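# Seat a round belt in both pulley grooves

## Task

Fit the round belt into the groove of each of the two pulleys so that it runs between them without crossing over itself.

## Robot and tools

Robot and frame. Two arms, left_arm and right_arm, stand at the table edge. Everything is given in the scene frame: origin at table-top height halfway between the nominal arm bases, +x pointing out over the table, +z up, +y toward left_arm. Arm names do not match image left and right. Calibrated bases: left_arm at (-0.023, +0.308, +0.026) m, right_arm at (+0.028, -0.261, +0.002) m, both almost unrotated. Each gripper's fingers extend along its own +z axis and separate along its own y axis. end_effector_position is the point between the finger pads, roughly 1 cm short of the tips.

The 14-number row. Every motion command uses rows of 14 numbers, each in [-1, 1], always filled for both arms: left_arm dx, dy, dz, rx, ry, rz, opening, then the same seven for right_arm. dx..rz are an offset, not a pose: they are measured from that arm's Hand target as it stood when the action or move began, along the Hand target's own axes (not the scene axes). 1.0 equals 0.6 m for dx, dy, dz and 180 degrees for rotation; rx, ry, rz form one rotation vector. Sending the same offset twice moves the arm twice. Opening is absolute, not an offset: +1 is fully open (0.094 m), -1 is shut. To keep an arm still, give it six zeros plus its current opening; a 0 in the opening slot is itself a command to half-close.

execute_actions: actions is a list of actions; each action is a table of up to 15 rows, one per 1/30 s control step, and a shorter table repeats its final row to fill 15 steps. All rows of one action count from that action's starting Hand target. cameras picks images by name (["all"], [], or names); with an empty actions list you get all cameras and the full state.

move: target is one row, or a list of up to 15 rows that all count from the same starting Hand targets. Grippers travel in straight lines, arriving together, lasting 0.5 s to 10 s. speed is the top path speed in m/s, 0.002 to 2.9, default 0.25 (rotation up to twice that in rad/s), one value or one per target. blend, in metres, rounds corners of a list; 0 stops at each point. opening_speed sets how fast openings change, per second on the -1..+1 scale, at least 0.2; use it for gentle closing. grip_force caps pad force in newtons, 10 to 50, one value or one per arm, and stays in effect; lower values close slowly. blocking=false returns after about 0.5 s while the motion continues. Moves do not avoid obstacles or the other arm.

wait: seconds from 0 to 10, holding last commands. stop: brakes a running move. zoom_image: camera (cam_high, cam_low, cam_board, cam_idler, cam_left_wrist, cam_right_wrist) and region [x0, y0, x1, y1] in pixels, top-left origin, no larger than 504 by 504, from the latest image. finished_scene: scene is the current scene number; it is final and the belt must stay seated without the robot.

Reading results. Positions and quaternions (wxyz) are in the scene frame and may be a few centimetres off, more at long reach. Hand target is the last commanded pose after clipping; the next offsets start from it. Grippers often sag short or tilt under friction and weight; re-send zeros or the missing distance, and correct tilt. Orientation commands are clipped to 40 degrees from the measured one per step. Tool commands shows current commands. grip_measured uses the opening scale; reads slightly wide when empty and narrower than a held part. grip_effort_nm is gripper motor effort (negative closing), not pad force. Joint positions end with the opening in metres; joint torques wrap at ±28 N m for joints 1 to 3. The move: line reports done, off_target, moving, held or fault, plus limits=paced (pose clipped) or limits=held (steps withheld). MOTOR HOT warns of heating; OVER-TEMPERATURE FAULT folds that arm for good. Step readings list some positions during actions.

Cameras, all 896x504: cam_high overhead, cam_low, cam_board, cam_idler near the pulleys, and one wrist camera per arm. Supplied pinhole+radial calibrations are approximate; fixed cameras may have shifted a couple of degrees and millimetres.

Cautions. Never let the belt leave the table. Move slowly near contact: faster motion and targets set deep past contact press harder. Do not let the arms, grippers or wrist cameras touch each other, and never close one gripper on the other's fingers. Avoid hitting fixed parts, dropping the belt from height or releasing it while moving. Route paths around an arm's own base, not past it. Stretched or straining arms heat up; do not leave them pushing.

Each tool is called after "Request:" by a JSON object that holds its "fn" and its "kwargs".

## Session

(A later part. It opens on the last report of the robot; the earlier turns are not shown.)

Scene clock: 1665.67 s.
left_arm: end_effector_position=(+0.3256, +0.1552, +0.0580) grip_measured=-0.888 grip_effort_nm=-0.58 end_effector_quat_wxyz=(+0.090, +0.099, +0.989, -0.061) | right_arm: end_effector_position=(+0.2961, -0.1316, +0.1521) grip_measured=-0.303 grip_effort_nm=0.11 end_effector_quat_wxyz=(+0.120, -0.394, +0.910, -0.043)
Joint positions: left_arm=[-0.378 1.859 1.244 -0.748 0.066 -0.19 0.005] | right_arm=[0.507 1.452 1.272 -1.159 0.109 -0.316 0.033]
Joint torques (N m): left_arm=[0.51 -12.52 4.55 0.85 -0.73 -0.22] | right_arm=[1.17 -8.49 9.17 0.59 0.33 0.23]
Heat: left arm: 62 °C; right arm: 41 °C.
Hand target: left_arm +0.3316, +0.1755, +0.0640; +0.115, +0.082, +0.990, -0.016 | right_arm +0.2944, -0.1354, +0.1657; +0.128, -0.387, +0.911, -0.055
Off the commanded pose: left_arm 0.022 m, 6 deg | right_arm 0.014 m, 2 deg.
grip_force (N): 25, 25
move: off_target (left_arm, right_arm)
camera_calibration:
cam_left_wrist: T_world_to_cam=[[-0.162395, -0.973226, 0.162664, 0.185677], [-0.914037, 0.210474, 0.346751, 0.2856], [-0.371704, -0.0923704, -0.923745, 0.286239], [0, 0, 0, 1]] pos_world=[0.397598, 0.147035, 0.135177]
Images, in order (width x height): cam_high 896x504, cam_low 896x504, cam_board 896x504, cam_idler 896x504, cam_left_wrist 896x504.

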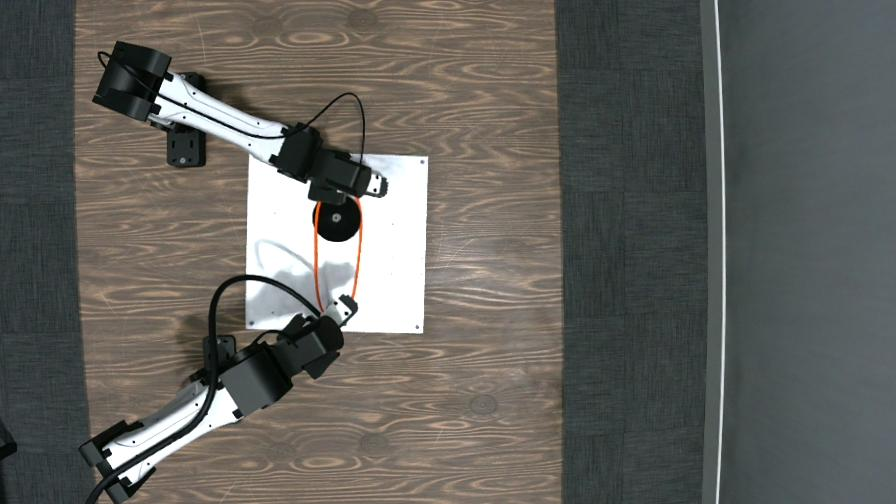

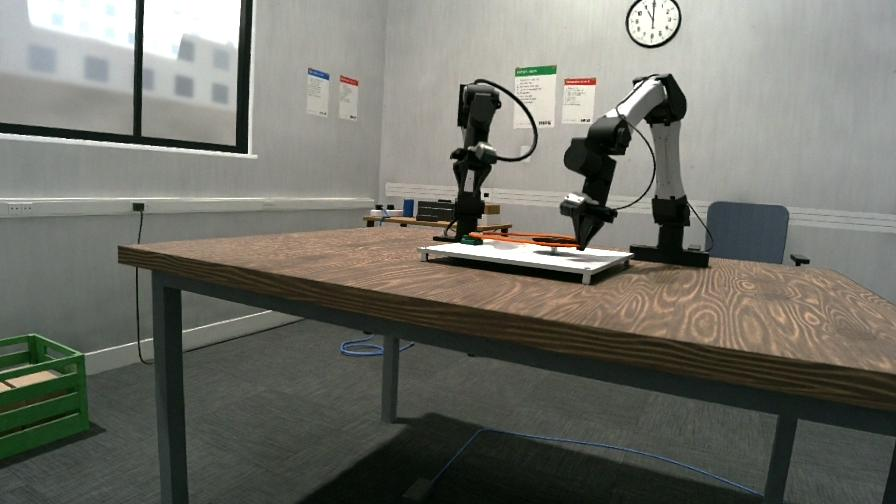

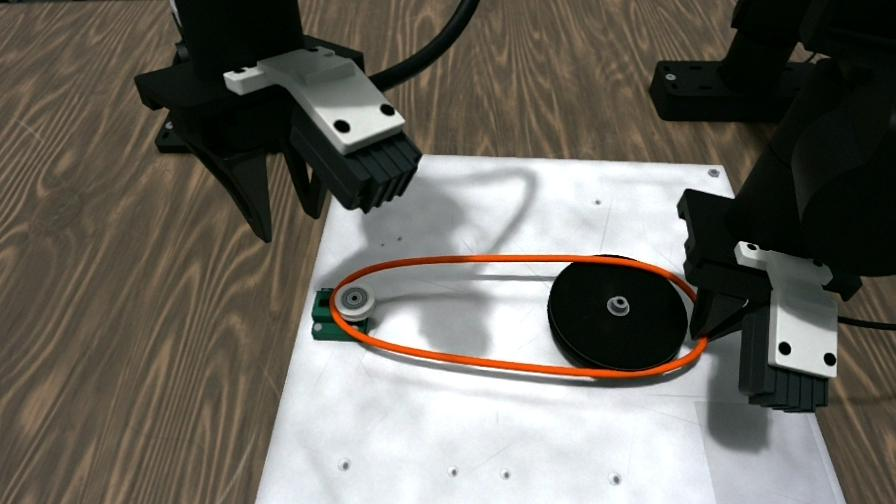

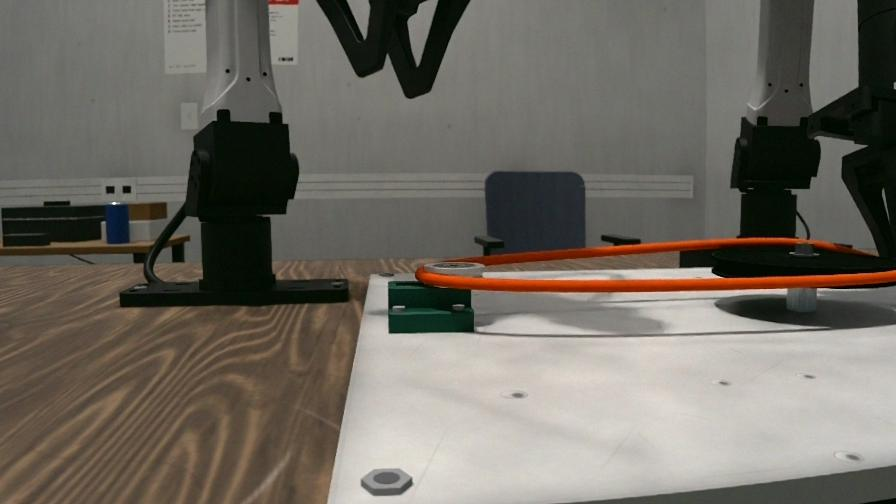

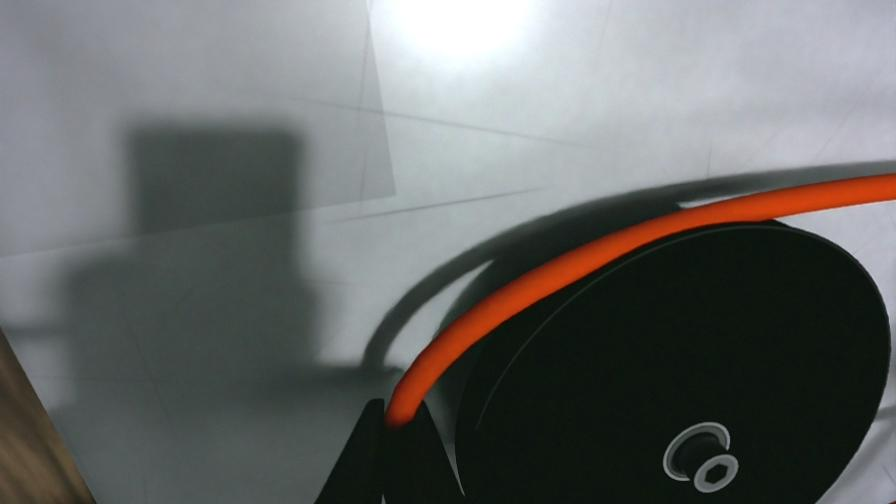

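Request:
{"fn": "move", "kwargs": {"target": [[0.0362,0.003,-0.0087,-0.0205,-0.0011,-0.0866,-1, 0,0,0,0,0,0,-0.3],[0.0698,-0.0121,-0.0164,-0.0461,-0.0026,-0.1947,-1, 0,0,0,0,0,0,-0.3]], "speed": 0.06, "blend": [0.01,0], "cameras": ["cam_high","cam_board","cam_idler","cam_left_wrist"]}}

Request:
{"fn": "zoom_image", "kwargs": {"camera": "cam_idler", "region": [640, 180, 896, 340]}}

Request:
{"fn": "zoom_image", "kwargs": {"camera": "cam_board", "region": [520, 220, 780, 420]}}

Request:
{"fn": "zoom_image", "kwargs": {"camera": "cam_high", "region": [240, 140, 440, 340]}}

Scene clock: 1700.30 s.
left_arm: end_effector_position=(+0.2990, +0.1508, +0.0607) grip_measured=-0.888 grip_effort_nm=-0.57 end_effector_quat_wxyz=(+0.109, -0.208, +0.972, -0.028) | right_arm: end_effector_position=(+0.2961, -0.1316, +0.1521) grip_measured=-0.303 grip_effort_nm=0.11 end_effector_quat_wxyz=(+0.120, -0.394, +0.910, -0.043)
Joint positions: left_arm=[-0.497 1.781 1.155 -0.742 -0.1 -0.916 0.005] | right_arm=[0.507 1.452 1.272 -1.159 0.109 -0.316 0.033]
Joint torques (N m): left_arm=[0.06 -11.62 4.46 0.06 -0.73 -0.21] | right_arm=[1.17 -8.49 9.17 0.59 0.33 0.23]
Heat: left arm: 64 °C; right arm: 42 °C.
Hand target: left_arm +0.2880, +0.1755, +0.0641; +0.114, -0.228, +0.967, +0.020 | right_arm +0.2944, -0.1354, +0.1657; +0.128, -0.387, +0.911, -0.055
Off the commanded pose: left_arm 0.027 m, 6 deg | right_arm 0.014 m, 2 deg.
grip_force (N): 25, 25
move: off_target (left_arm, right_arm)
camera_calibration:
cam_left_wrist: T_world_to_cam=[[0.435526, -0.885699, 0.160794, -0.0152966], [-0.867494, -0.365269, 0.337688, 0.334758], [-0.240356, -0.286559, -0.927422, 0.268662], [0, 0, 0, 1]] pos_world=[0.361637, 0.185716, 0.138579]
Images, in order (width x height): cam_high 896x504, cam_board 896x504, cam_idler 896x504, cam_left_wrist 896x504.

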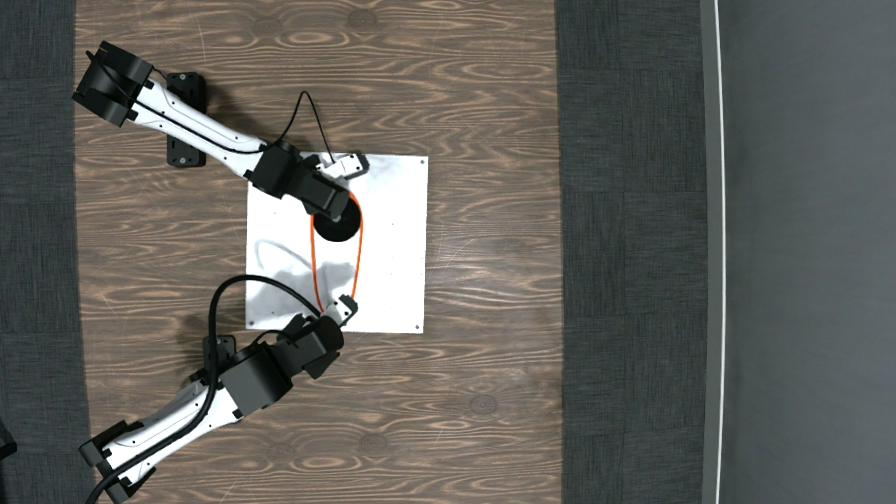

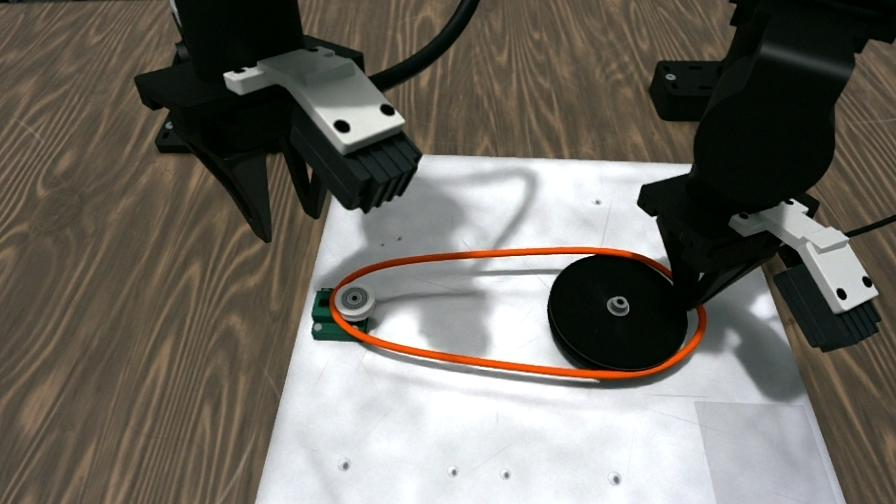

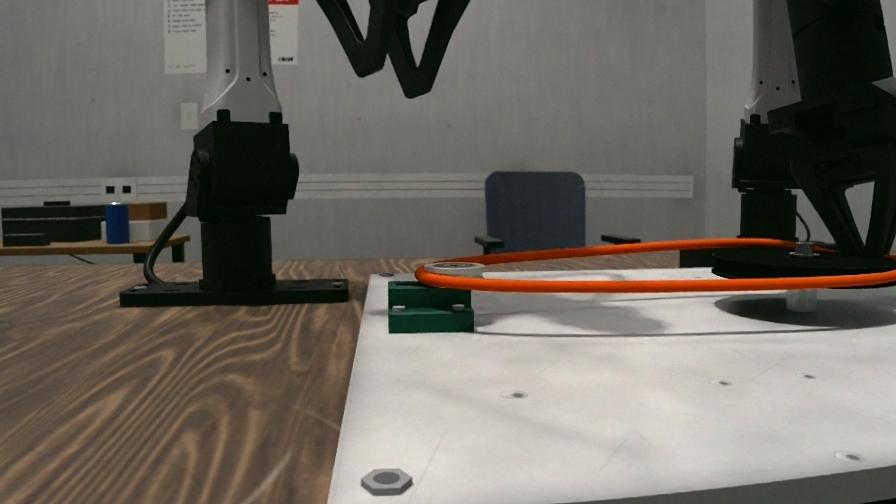

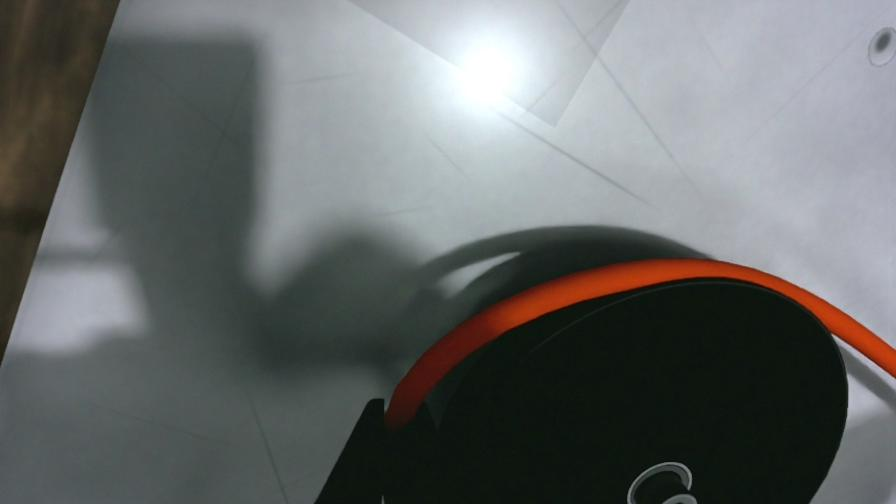

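Scaled by 1.969 from the camera's 896x504 image, which has a finer 1280x720 frame.

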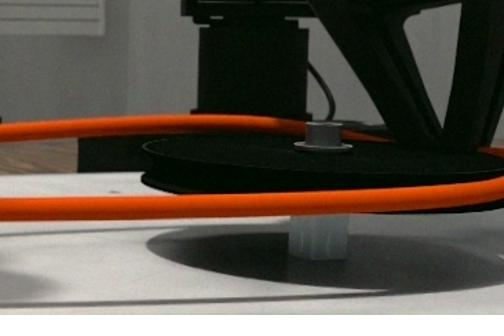

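Scaled by 1.938 from the camera's 896x504 image, which has a finer 1280x720 frame.

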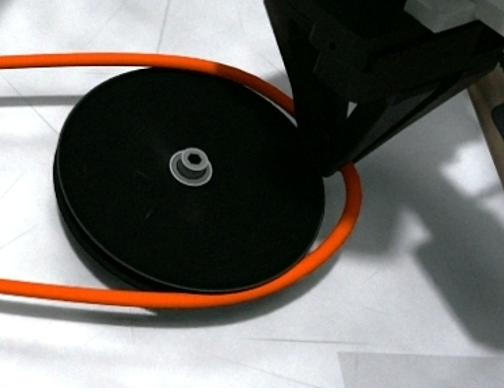

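Scaled by 2.520 from the camera's 896x504 image, which has a finer 1280x720 frame.

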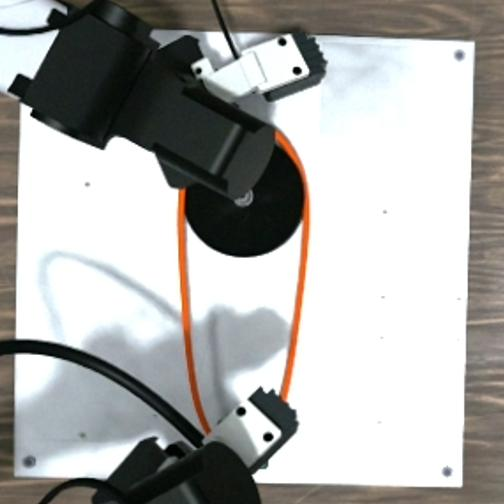

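Request:
{"fn": "move", "kwargs": {"target": [[0.0297,0.0105,-0.0053,-0.0166,-0.001,-0.0703,-1, 0,0,0,0,0,0,-0.3],[0.0643,-0.0002,-0.0118,-0.0332,-0.0019,-0.1407,-1, 0,0,0,0,0,0,-0.3]], "speed": 0.06, "blend": [0.01,0], "cameras": ["cam_high","cam_board","cam_idler","cam_left_wrist"]}}

Request:
{"fn": "zoom_image", "kwargs": {"camera": "cam_idler", "region": [640, 180, 896, 340]}}

Request:
{"fn": "zoom_image", "kwargs": {"camera": "cam_board", "region": [520, 220, 780, 420]}}

Request:
{"fn": "zoom_image", "kwargs": {"camera": "cam_high", "region": [240, 140, 440, 340]}}

Scene clock: 1727.57 s.
left_arm: end_effector_position=(+0.2687, +0.1340, +0.0587) grip_measured=-0.888 grip_effort_nm=-0.57 end_effector_quat_wxyz=(+0.108, -0.429, +0.897, -0.016) | right_arm: end_effector_position=(+0.2961, -0.1316, +0.1521) grip_measured=-0.303 grip_effort_nm=0.11 end_effector_quat_wxyz=(+0.120, -0.394, +0.910, -0.043)
Joint positions: left_arm=[-0.622 1.774 1.142 -0.806 -0.175 -1.508 0.005] | right_arm=[0.507 1.452 1.272 -1.159 0.109 -0.316 0.033]
Joint torques (N m): left_arm=[-0.05 -8.62 7.17 -0.62 -0.56 -0.27] | right_arm=[1.17 -8.49 9.18 0.59 0.33 0.23]
Heat: left arm: 61 °C; right arm: 42 °C.
Hand target: left_arm +0.2530, +0.1580, +0.0621; +0.106, -0.440, +0.890, +0.046 | right_arm +0.2944, -0.1354, +0.1657; +0.128, -0.387, +0.911, -0.055
Off the commanded pose: left_arm 0.029 m, 7 deg | right_arm 0.014 m, 2 deg.
grip_force (N): 25, 25
move: off_target (left_arm, right_arm)
camera_calibration:
cam_left_wrist: T_world_to_cam=[[0.786376, -0.590665, 0.180911, -0.151533], [-0.612276, -0.706343, 0.355243, 0.279097], [-0.0820447, -0.390122, -0.917101, 0.225489], [0, 0, 0, 1]] pos_world=[0.308546, 0.195601, 0.135062]
Images, in order (width x height): cam_high 896x504, cam_board 896x504, cam_idler 896x504, cam_left_wrist 896x504.

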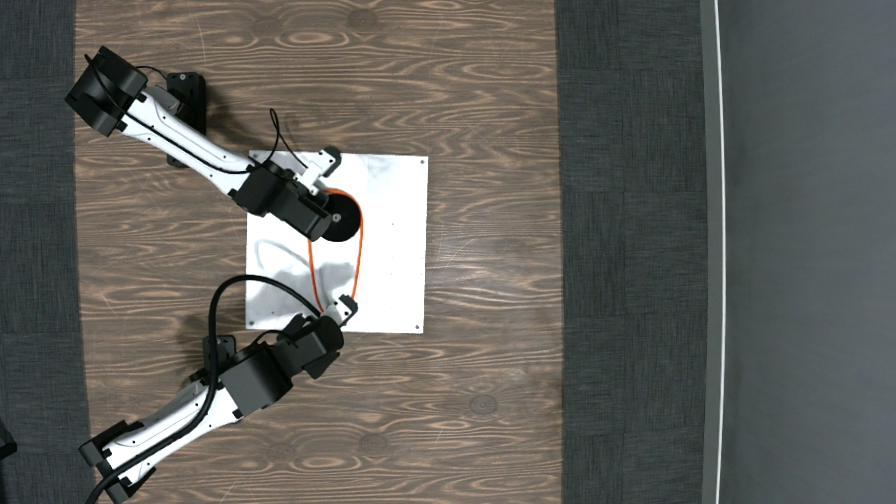

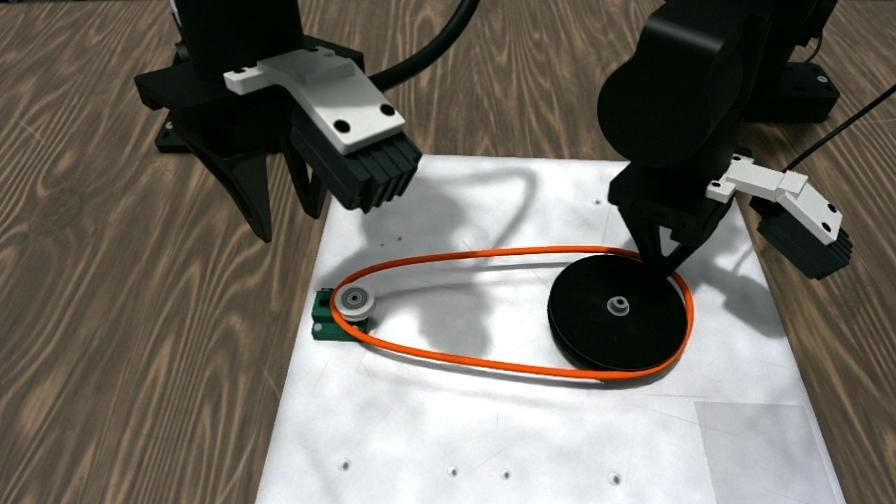

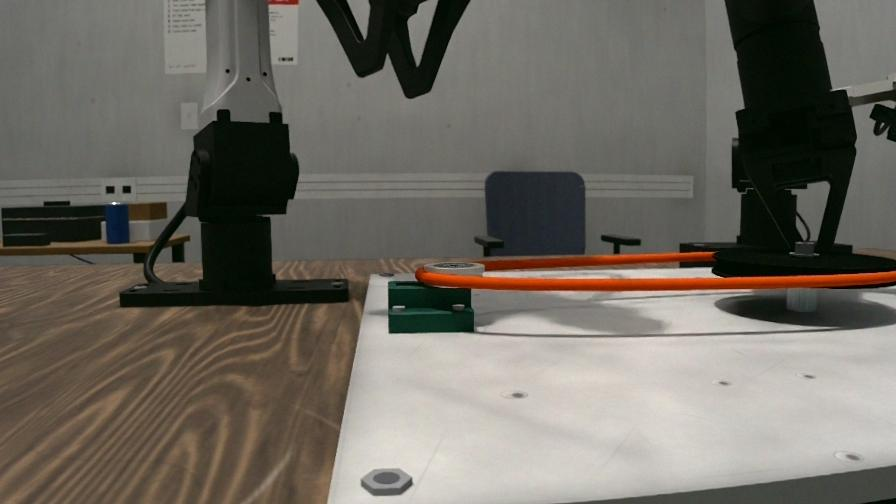

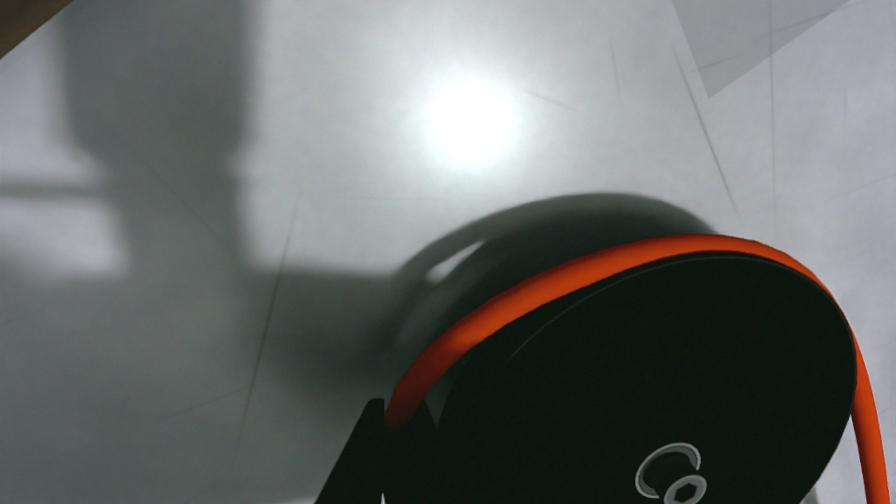

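Scaled by 1.969 from the camera's 896x504 image, which has a finer 1280x720 frame.

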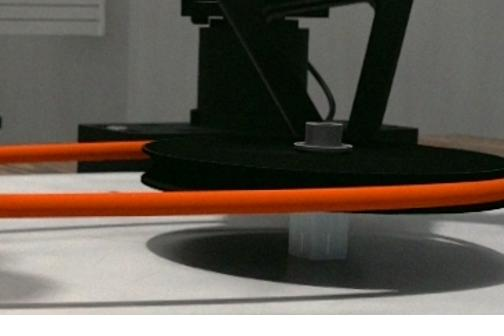

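Scaled by 1.938 from the camera's 896x504 image, which has a finer 1280x720 frame.

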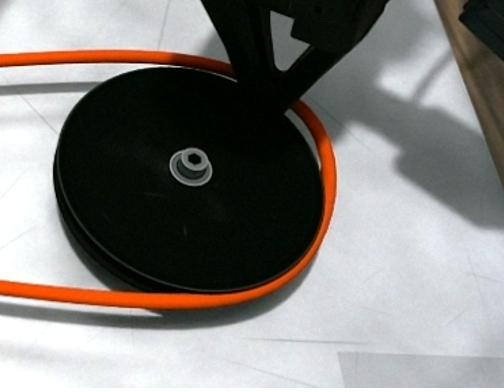

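Scaled by 2.520 from the camera's 896x504 image, which has a finer 1280x720 frame.

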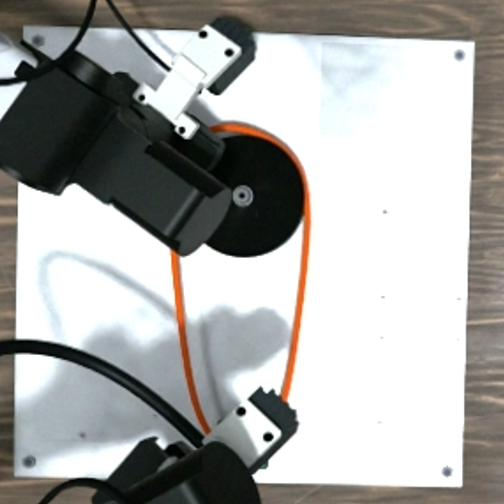

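Request:
{"fn": "move", "kwargs": {"target": [[0.0378,0.0015,-0.009,-0.014,-0.0007,-0.0594,-1, 0,0,0,0,0,0,-0.3],[0.0725,-0.0127,-0.0152,-0.028,-0.0014,-0.1187,-1, 0,0,0,0,0,0,-0.3]], "speed": 0.06, "blend": [0.01,0], "cameras": ["cam_high","cam_board","cam_idler","cam_left_wrist"]}}

Request:
{"fn": "zoom_image", "kwargs": {"camera": "cam_idler", "region": [640, 180, 896, 340]}}

Request:
{"fn": "zoom_image", "kwargs": {"camera": "cam_board", "region": [520, 220, 780, 420]}}

Request:
{"fn": "zoom_image", "kwargs": {"camera": "cam_high", "region": [240, 140, 440, 340]}}

Scene clock: 1763.63 s.
left_arm: end_effector_position=(+0.2475, +0.1024, +0.0629) grip_measured=-0.888 grip_effort_nm=-0.58 end_effector_quat_wxyz=(+0.097, -0.597, +0.797, +0.011) | right_arm: end_effector_position=(+0.2961, -0.1316, +0.1521) grip_measured=-0.303 grip_effort_nm=0.11 end_effector_quat_wxyz=(+0.120, -0.394, +0.910, -0.043)
Joint positions: left_arm=[-0.744 1.87 1.289 -0.977 -0.195 -2.034 0.005] | right_arm=[0.507 1.452 1.272 -1.159 0.109 -0.316 0.033]
Joint torques (N m): left_arm=[-0.79 -7.51 7.12 -0.71 -0.2 -0.24] | right_arm=[1.18 -8.49 9.17 0.59 0.33 0.23]
Heat: left arm: 58 °C; right arm: 42 °C.
Hand target: left_arm +0.2319, +0.1180, +0.0610; +0.096, -0.602, +0.790, +0.065 | right_arm +0.2944, -0.1354, +0.1657; +0.128, -0.387, +0.911, -0.055
Off the commanded pose: left_arm 0.022 m, 6 deg | right_arm 0.014 m, 2 deg.
grip_force (N): 25, 25
move: off_target (left_arm, right_arm)
camera_calibration:
cam_left_wrist: T_world_to_cam=[[0.957521, -0.241489, 0.157598, -0.23096], [-0.283903, -0.885228, 0.368471, 0.178512], [0.0505283, -0.397561, -0.916183, 0.183104], [0, 0, 0, 1]] pos_world=[0.262577, 0.175045, 0.138379]
Images, in order (width x height): cam_high 896x504, cam_board 896x504, cam_idler 896x504, cam_left_wrist 896x504.

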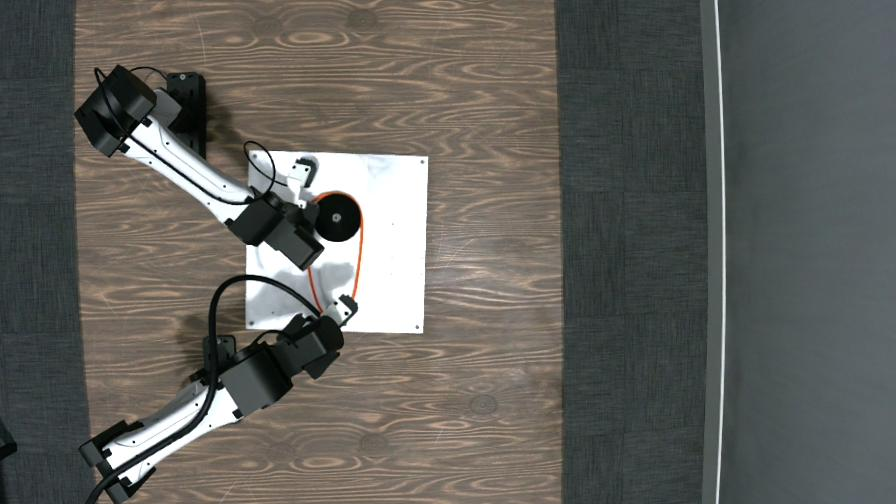

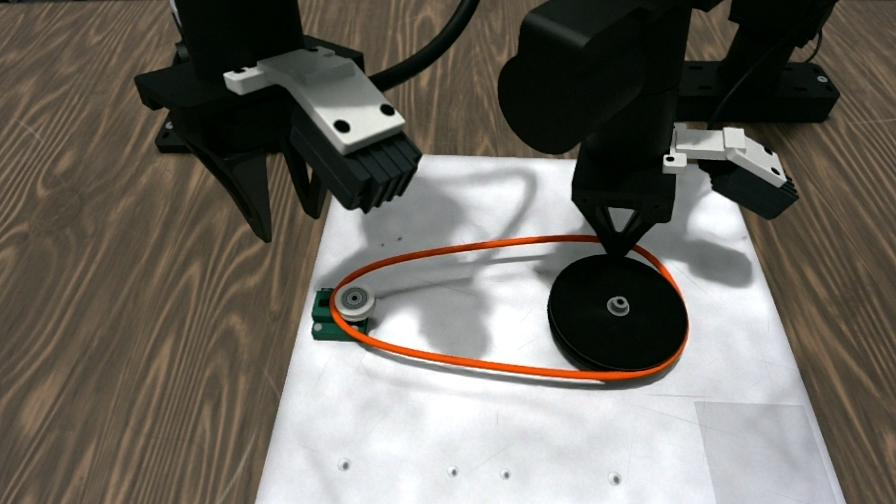

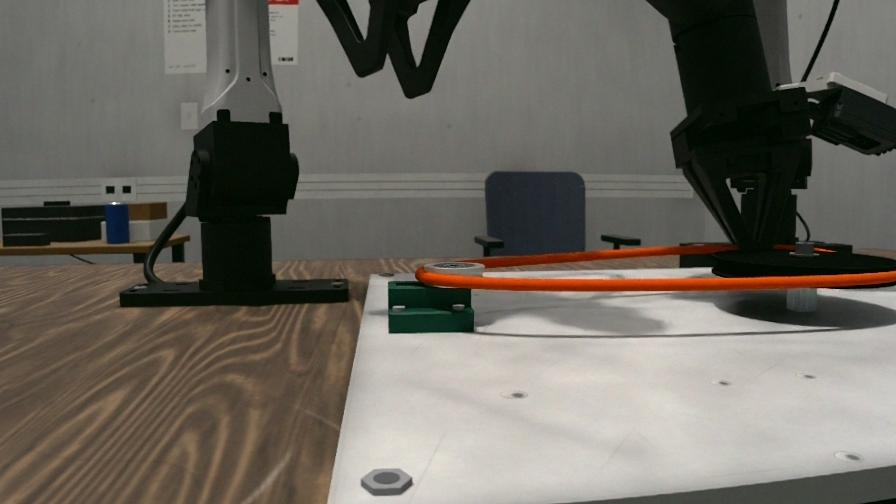

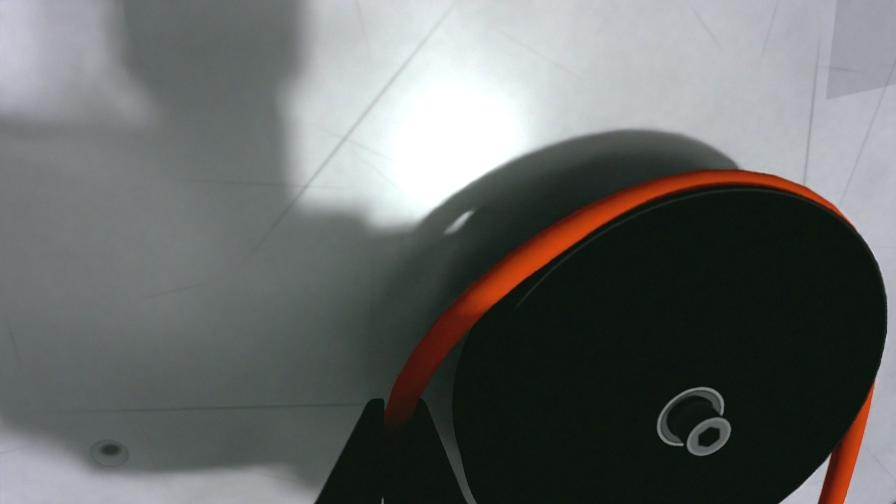

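Scaled by 1.969 from the camera's 896x504 image, which has a finer 1280x720 frame.

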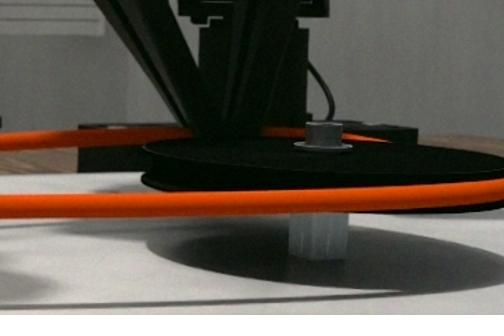

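Scaled by 1.938 from the camera's 896x504 image, which has a finer 1280x720 frame.

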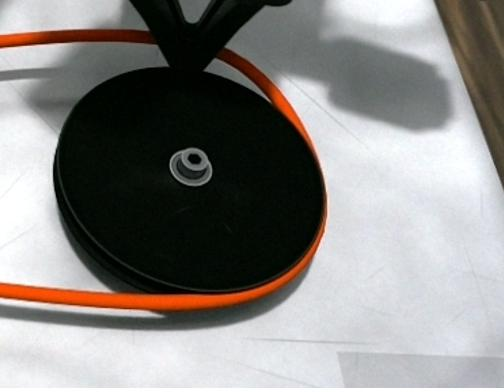

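Scaled by 2.520 from the camera's 896x504 image, which has a finer 1280x720 frame.

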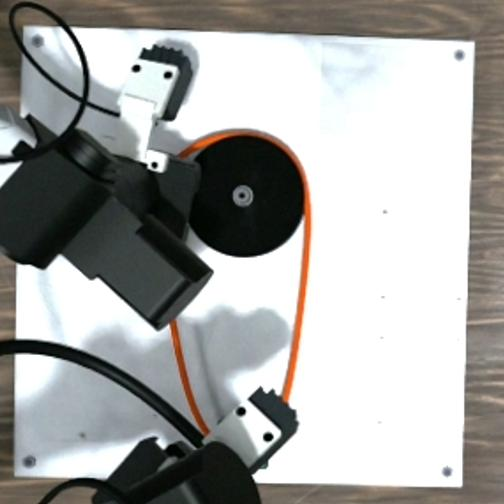

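Request:
{"fn": "move", "kwargs": {"target": [[0.0023,0.0001,0.0097,0,0,0,-1, 0,0,0,0,0,0,-0.3],[0.0023,0.0001,0.0097,0,0,0,-0.72, 0,0,0,0,0,0,-0.3]], "speed": 0.05, "opening_speed": 0.4, "cameras": ["cam_high","cam_board","cam_idler","cam_left_wrist"]}}

Request:
{"fn": "zoom_image", "kwargs": {"camera": "cam_idler", "region": [640, 180, 896, 340]}}

Request:
{"fn": "zoom_image", "kwargs": {"camera": "cam_board", "region": [520, 220, 780, 420]}}

Scene clock: 1777.77 s.
left_arm: end_effector_position=(+0.2470, +0.1028, +0.0601) grip_measured=-0.722 grip_effort_nm=0.09 end_effector_quat_wxyz=(+0.096, -0.598, +0.796, +0.015) | right_arm: end_effector_position=(+0.2961, -0.1316, +0.1521) grip_measured=-0.303 grip_effort_nm=0.11 end_effector_quat_wxyz=(+0.120, -0.394, +0.910, -0.043)
Joint positions: left_arm=[-0.744 1.878 1.289 -0.977 -0.195 -2.037 0.013] | right_arm=[0.507 1.452 1.272 -1.159 0.109 -0.316 0.033]
Joint torques (N m): left_arm=[-0.85 -7.39 6.22 -0.52 -0.24 -0.17] | right_arm=[1.17 -8.49 9.17 0.58 0.33 0.23]
Heat: left arm: 56 °C; right arm: 43 °C.
Hand target: left_arm +0.2320, +0.1180, +0.0551; +0.096, -0.602, +0.790, +0.065 | right_arm +0.2944, -0.1354, +0.1657; +0.128, -0.387, +0.911, -0.055
Off the commanded pose: left_arm 0.022 m, 6 deg | right_arm 0.014 m, 2 deg.
grip_force (N): 25, 25
move: off_target (left_arm, right_arm); target 2's new opening was sent with left_arm's hand 0.022 m and 6 deg from that target
camera_calibration:
cam_left_wrist: T_world_to_cam=[[0.959189, -0.23937, 0.150528, -0.230098], [-0.278956, -0.888131, 0.36525, 0.179083], [0.0462584, -0.392334, -0.918659, 0.181416], [0, 0, 0, 1]] pos_world=[0.262272, 0.175147, 0.135885]
Images, in order (width x height): cam_high 896x504, cam_board 896x504, cam_idler 896x504, cam_left_wrist 896x504.

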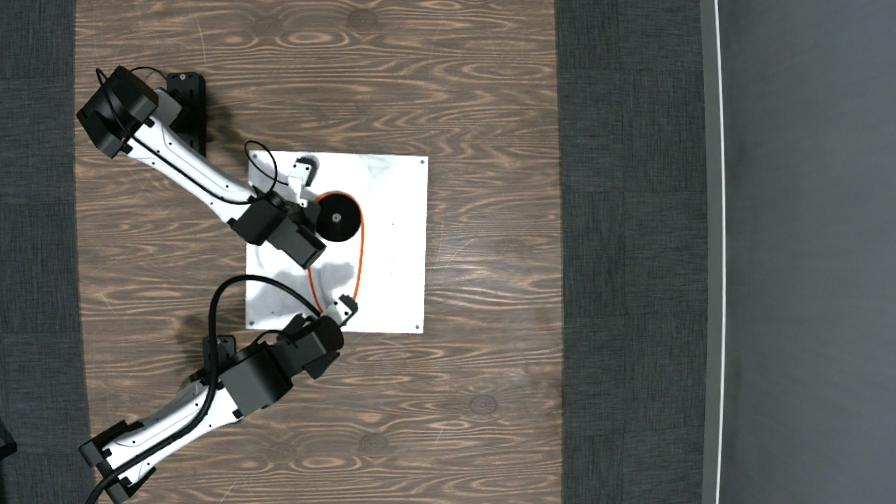

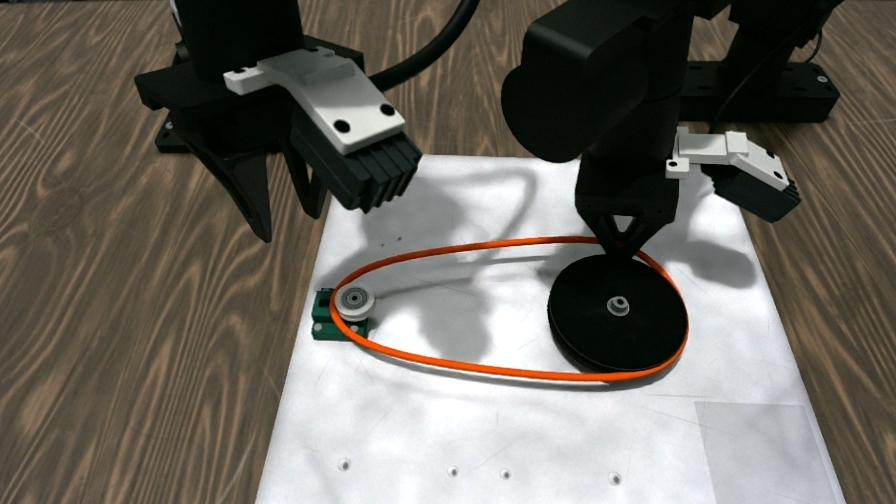

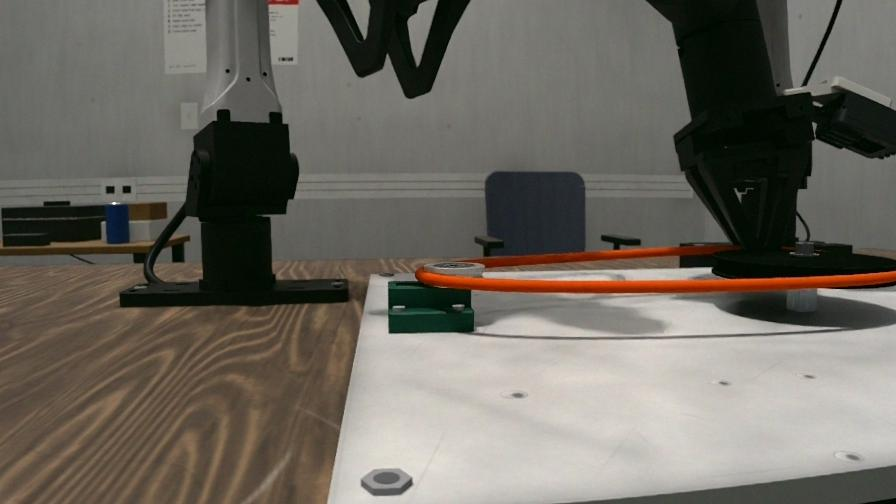

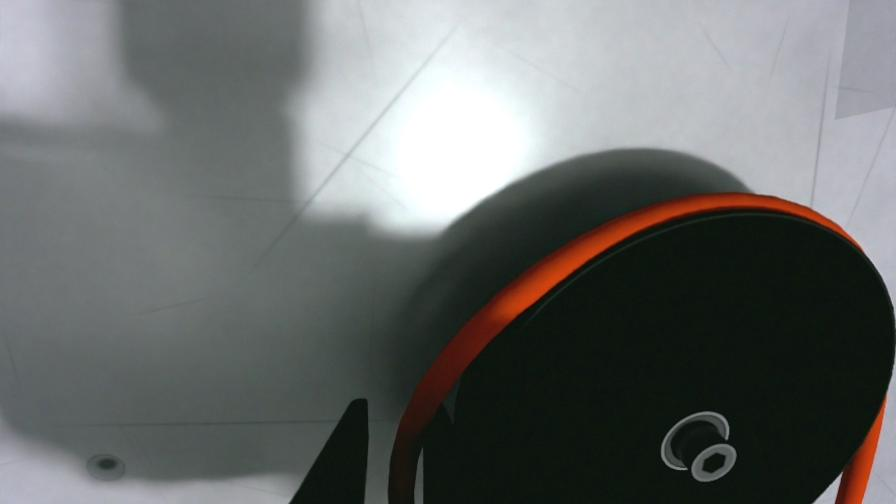

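Scaled by 1.969 from the camera's 896x504 image, which has a finer 1280x720 frame.

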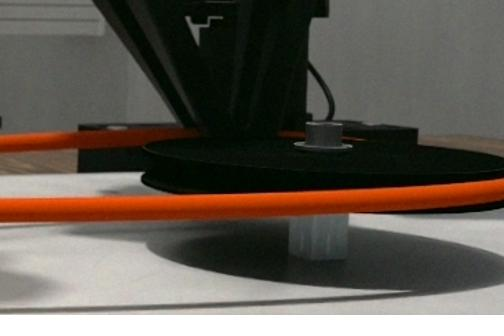

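Scaled by 1.938 from the camera's 896x504 image, which has a finer 1280x720 frame.

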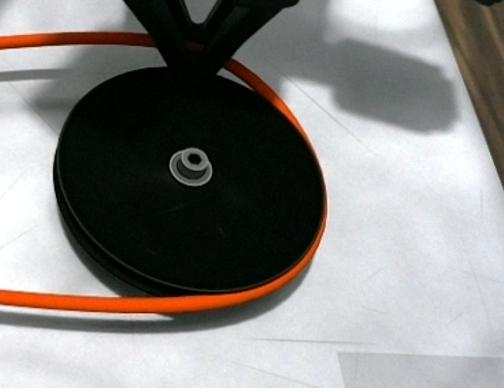

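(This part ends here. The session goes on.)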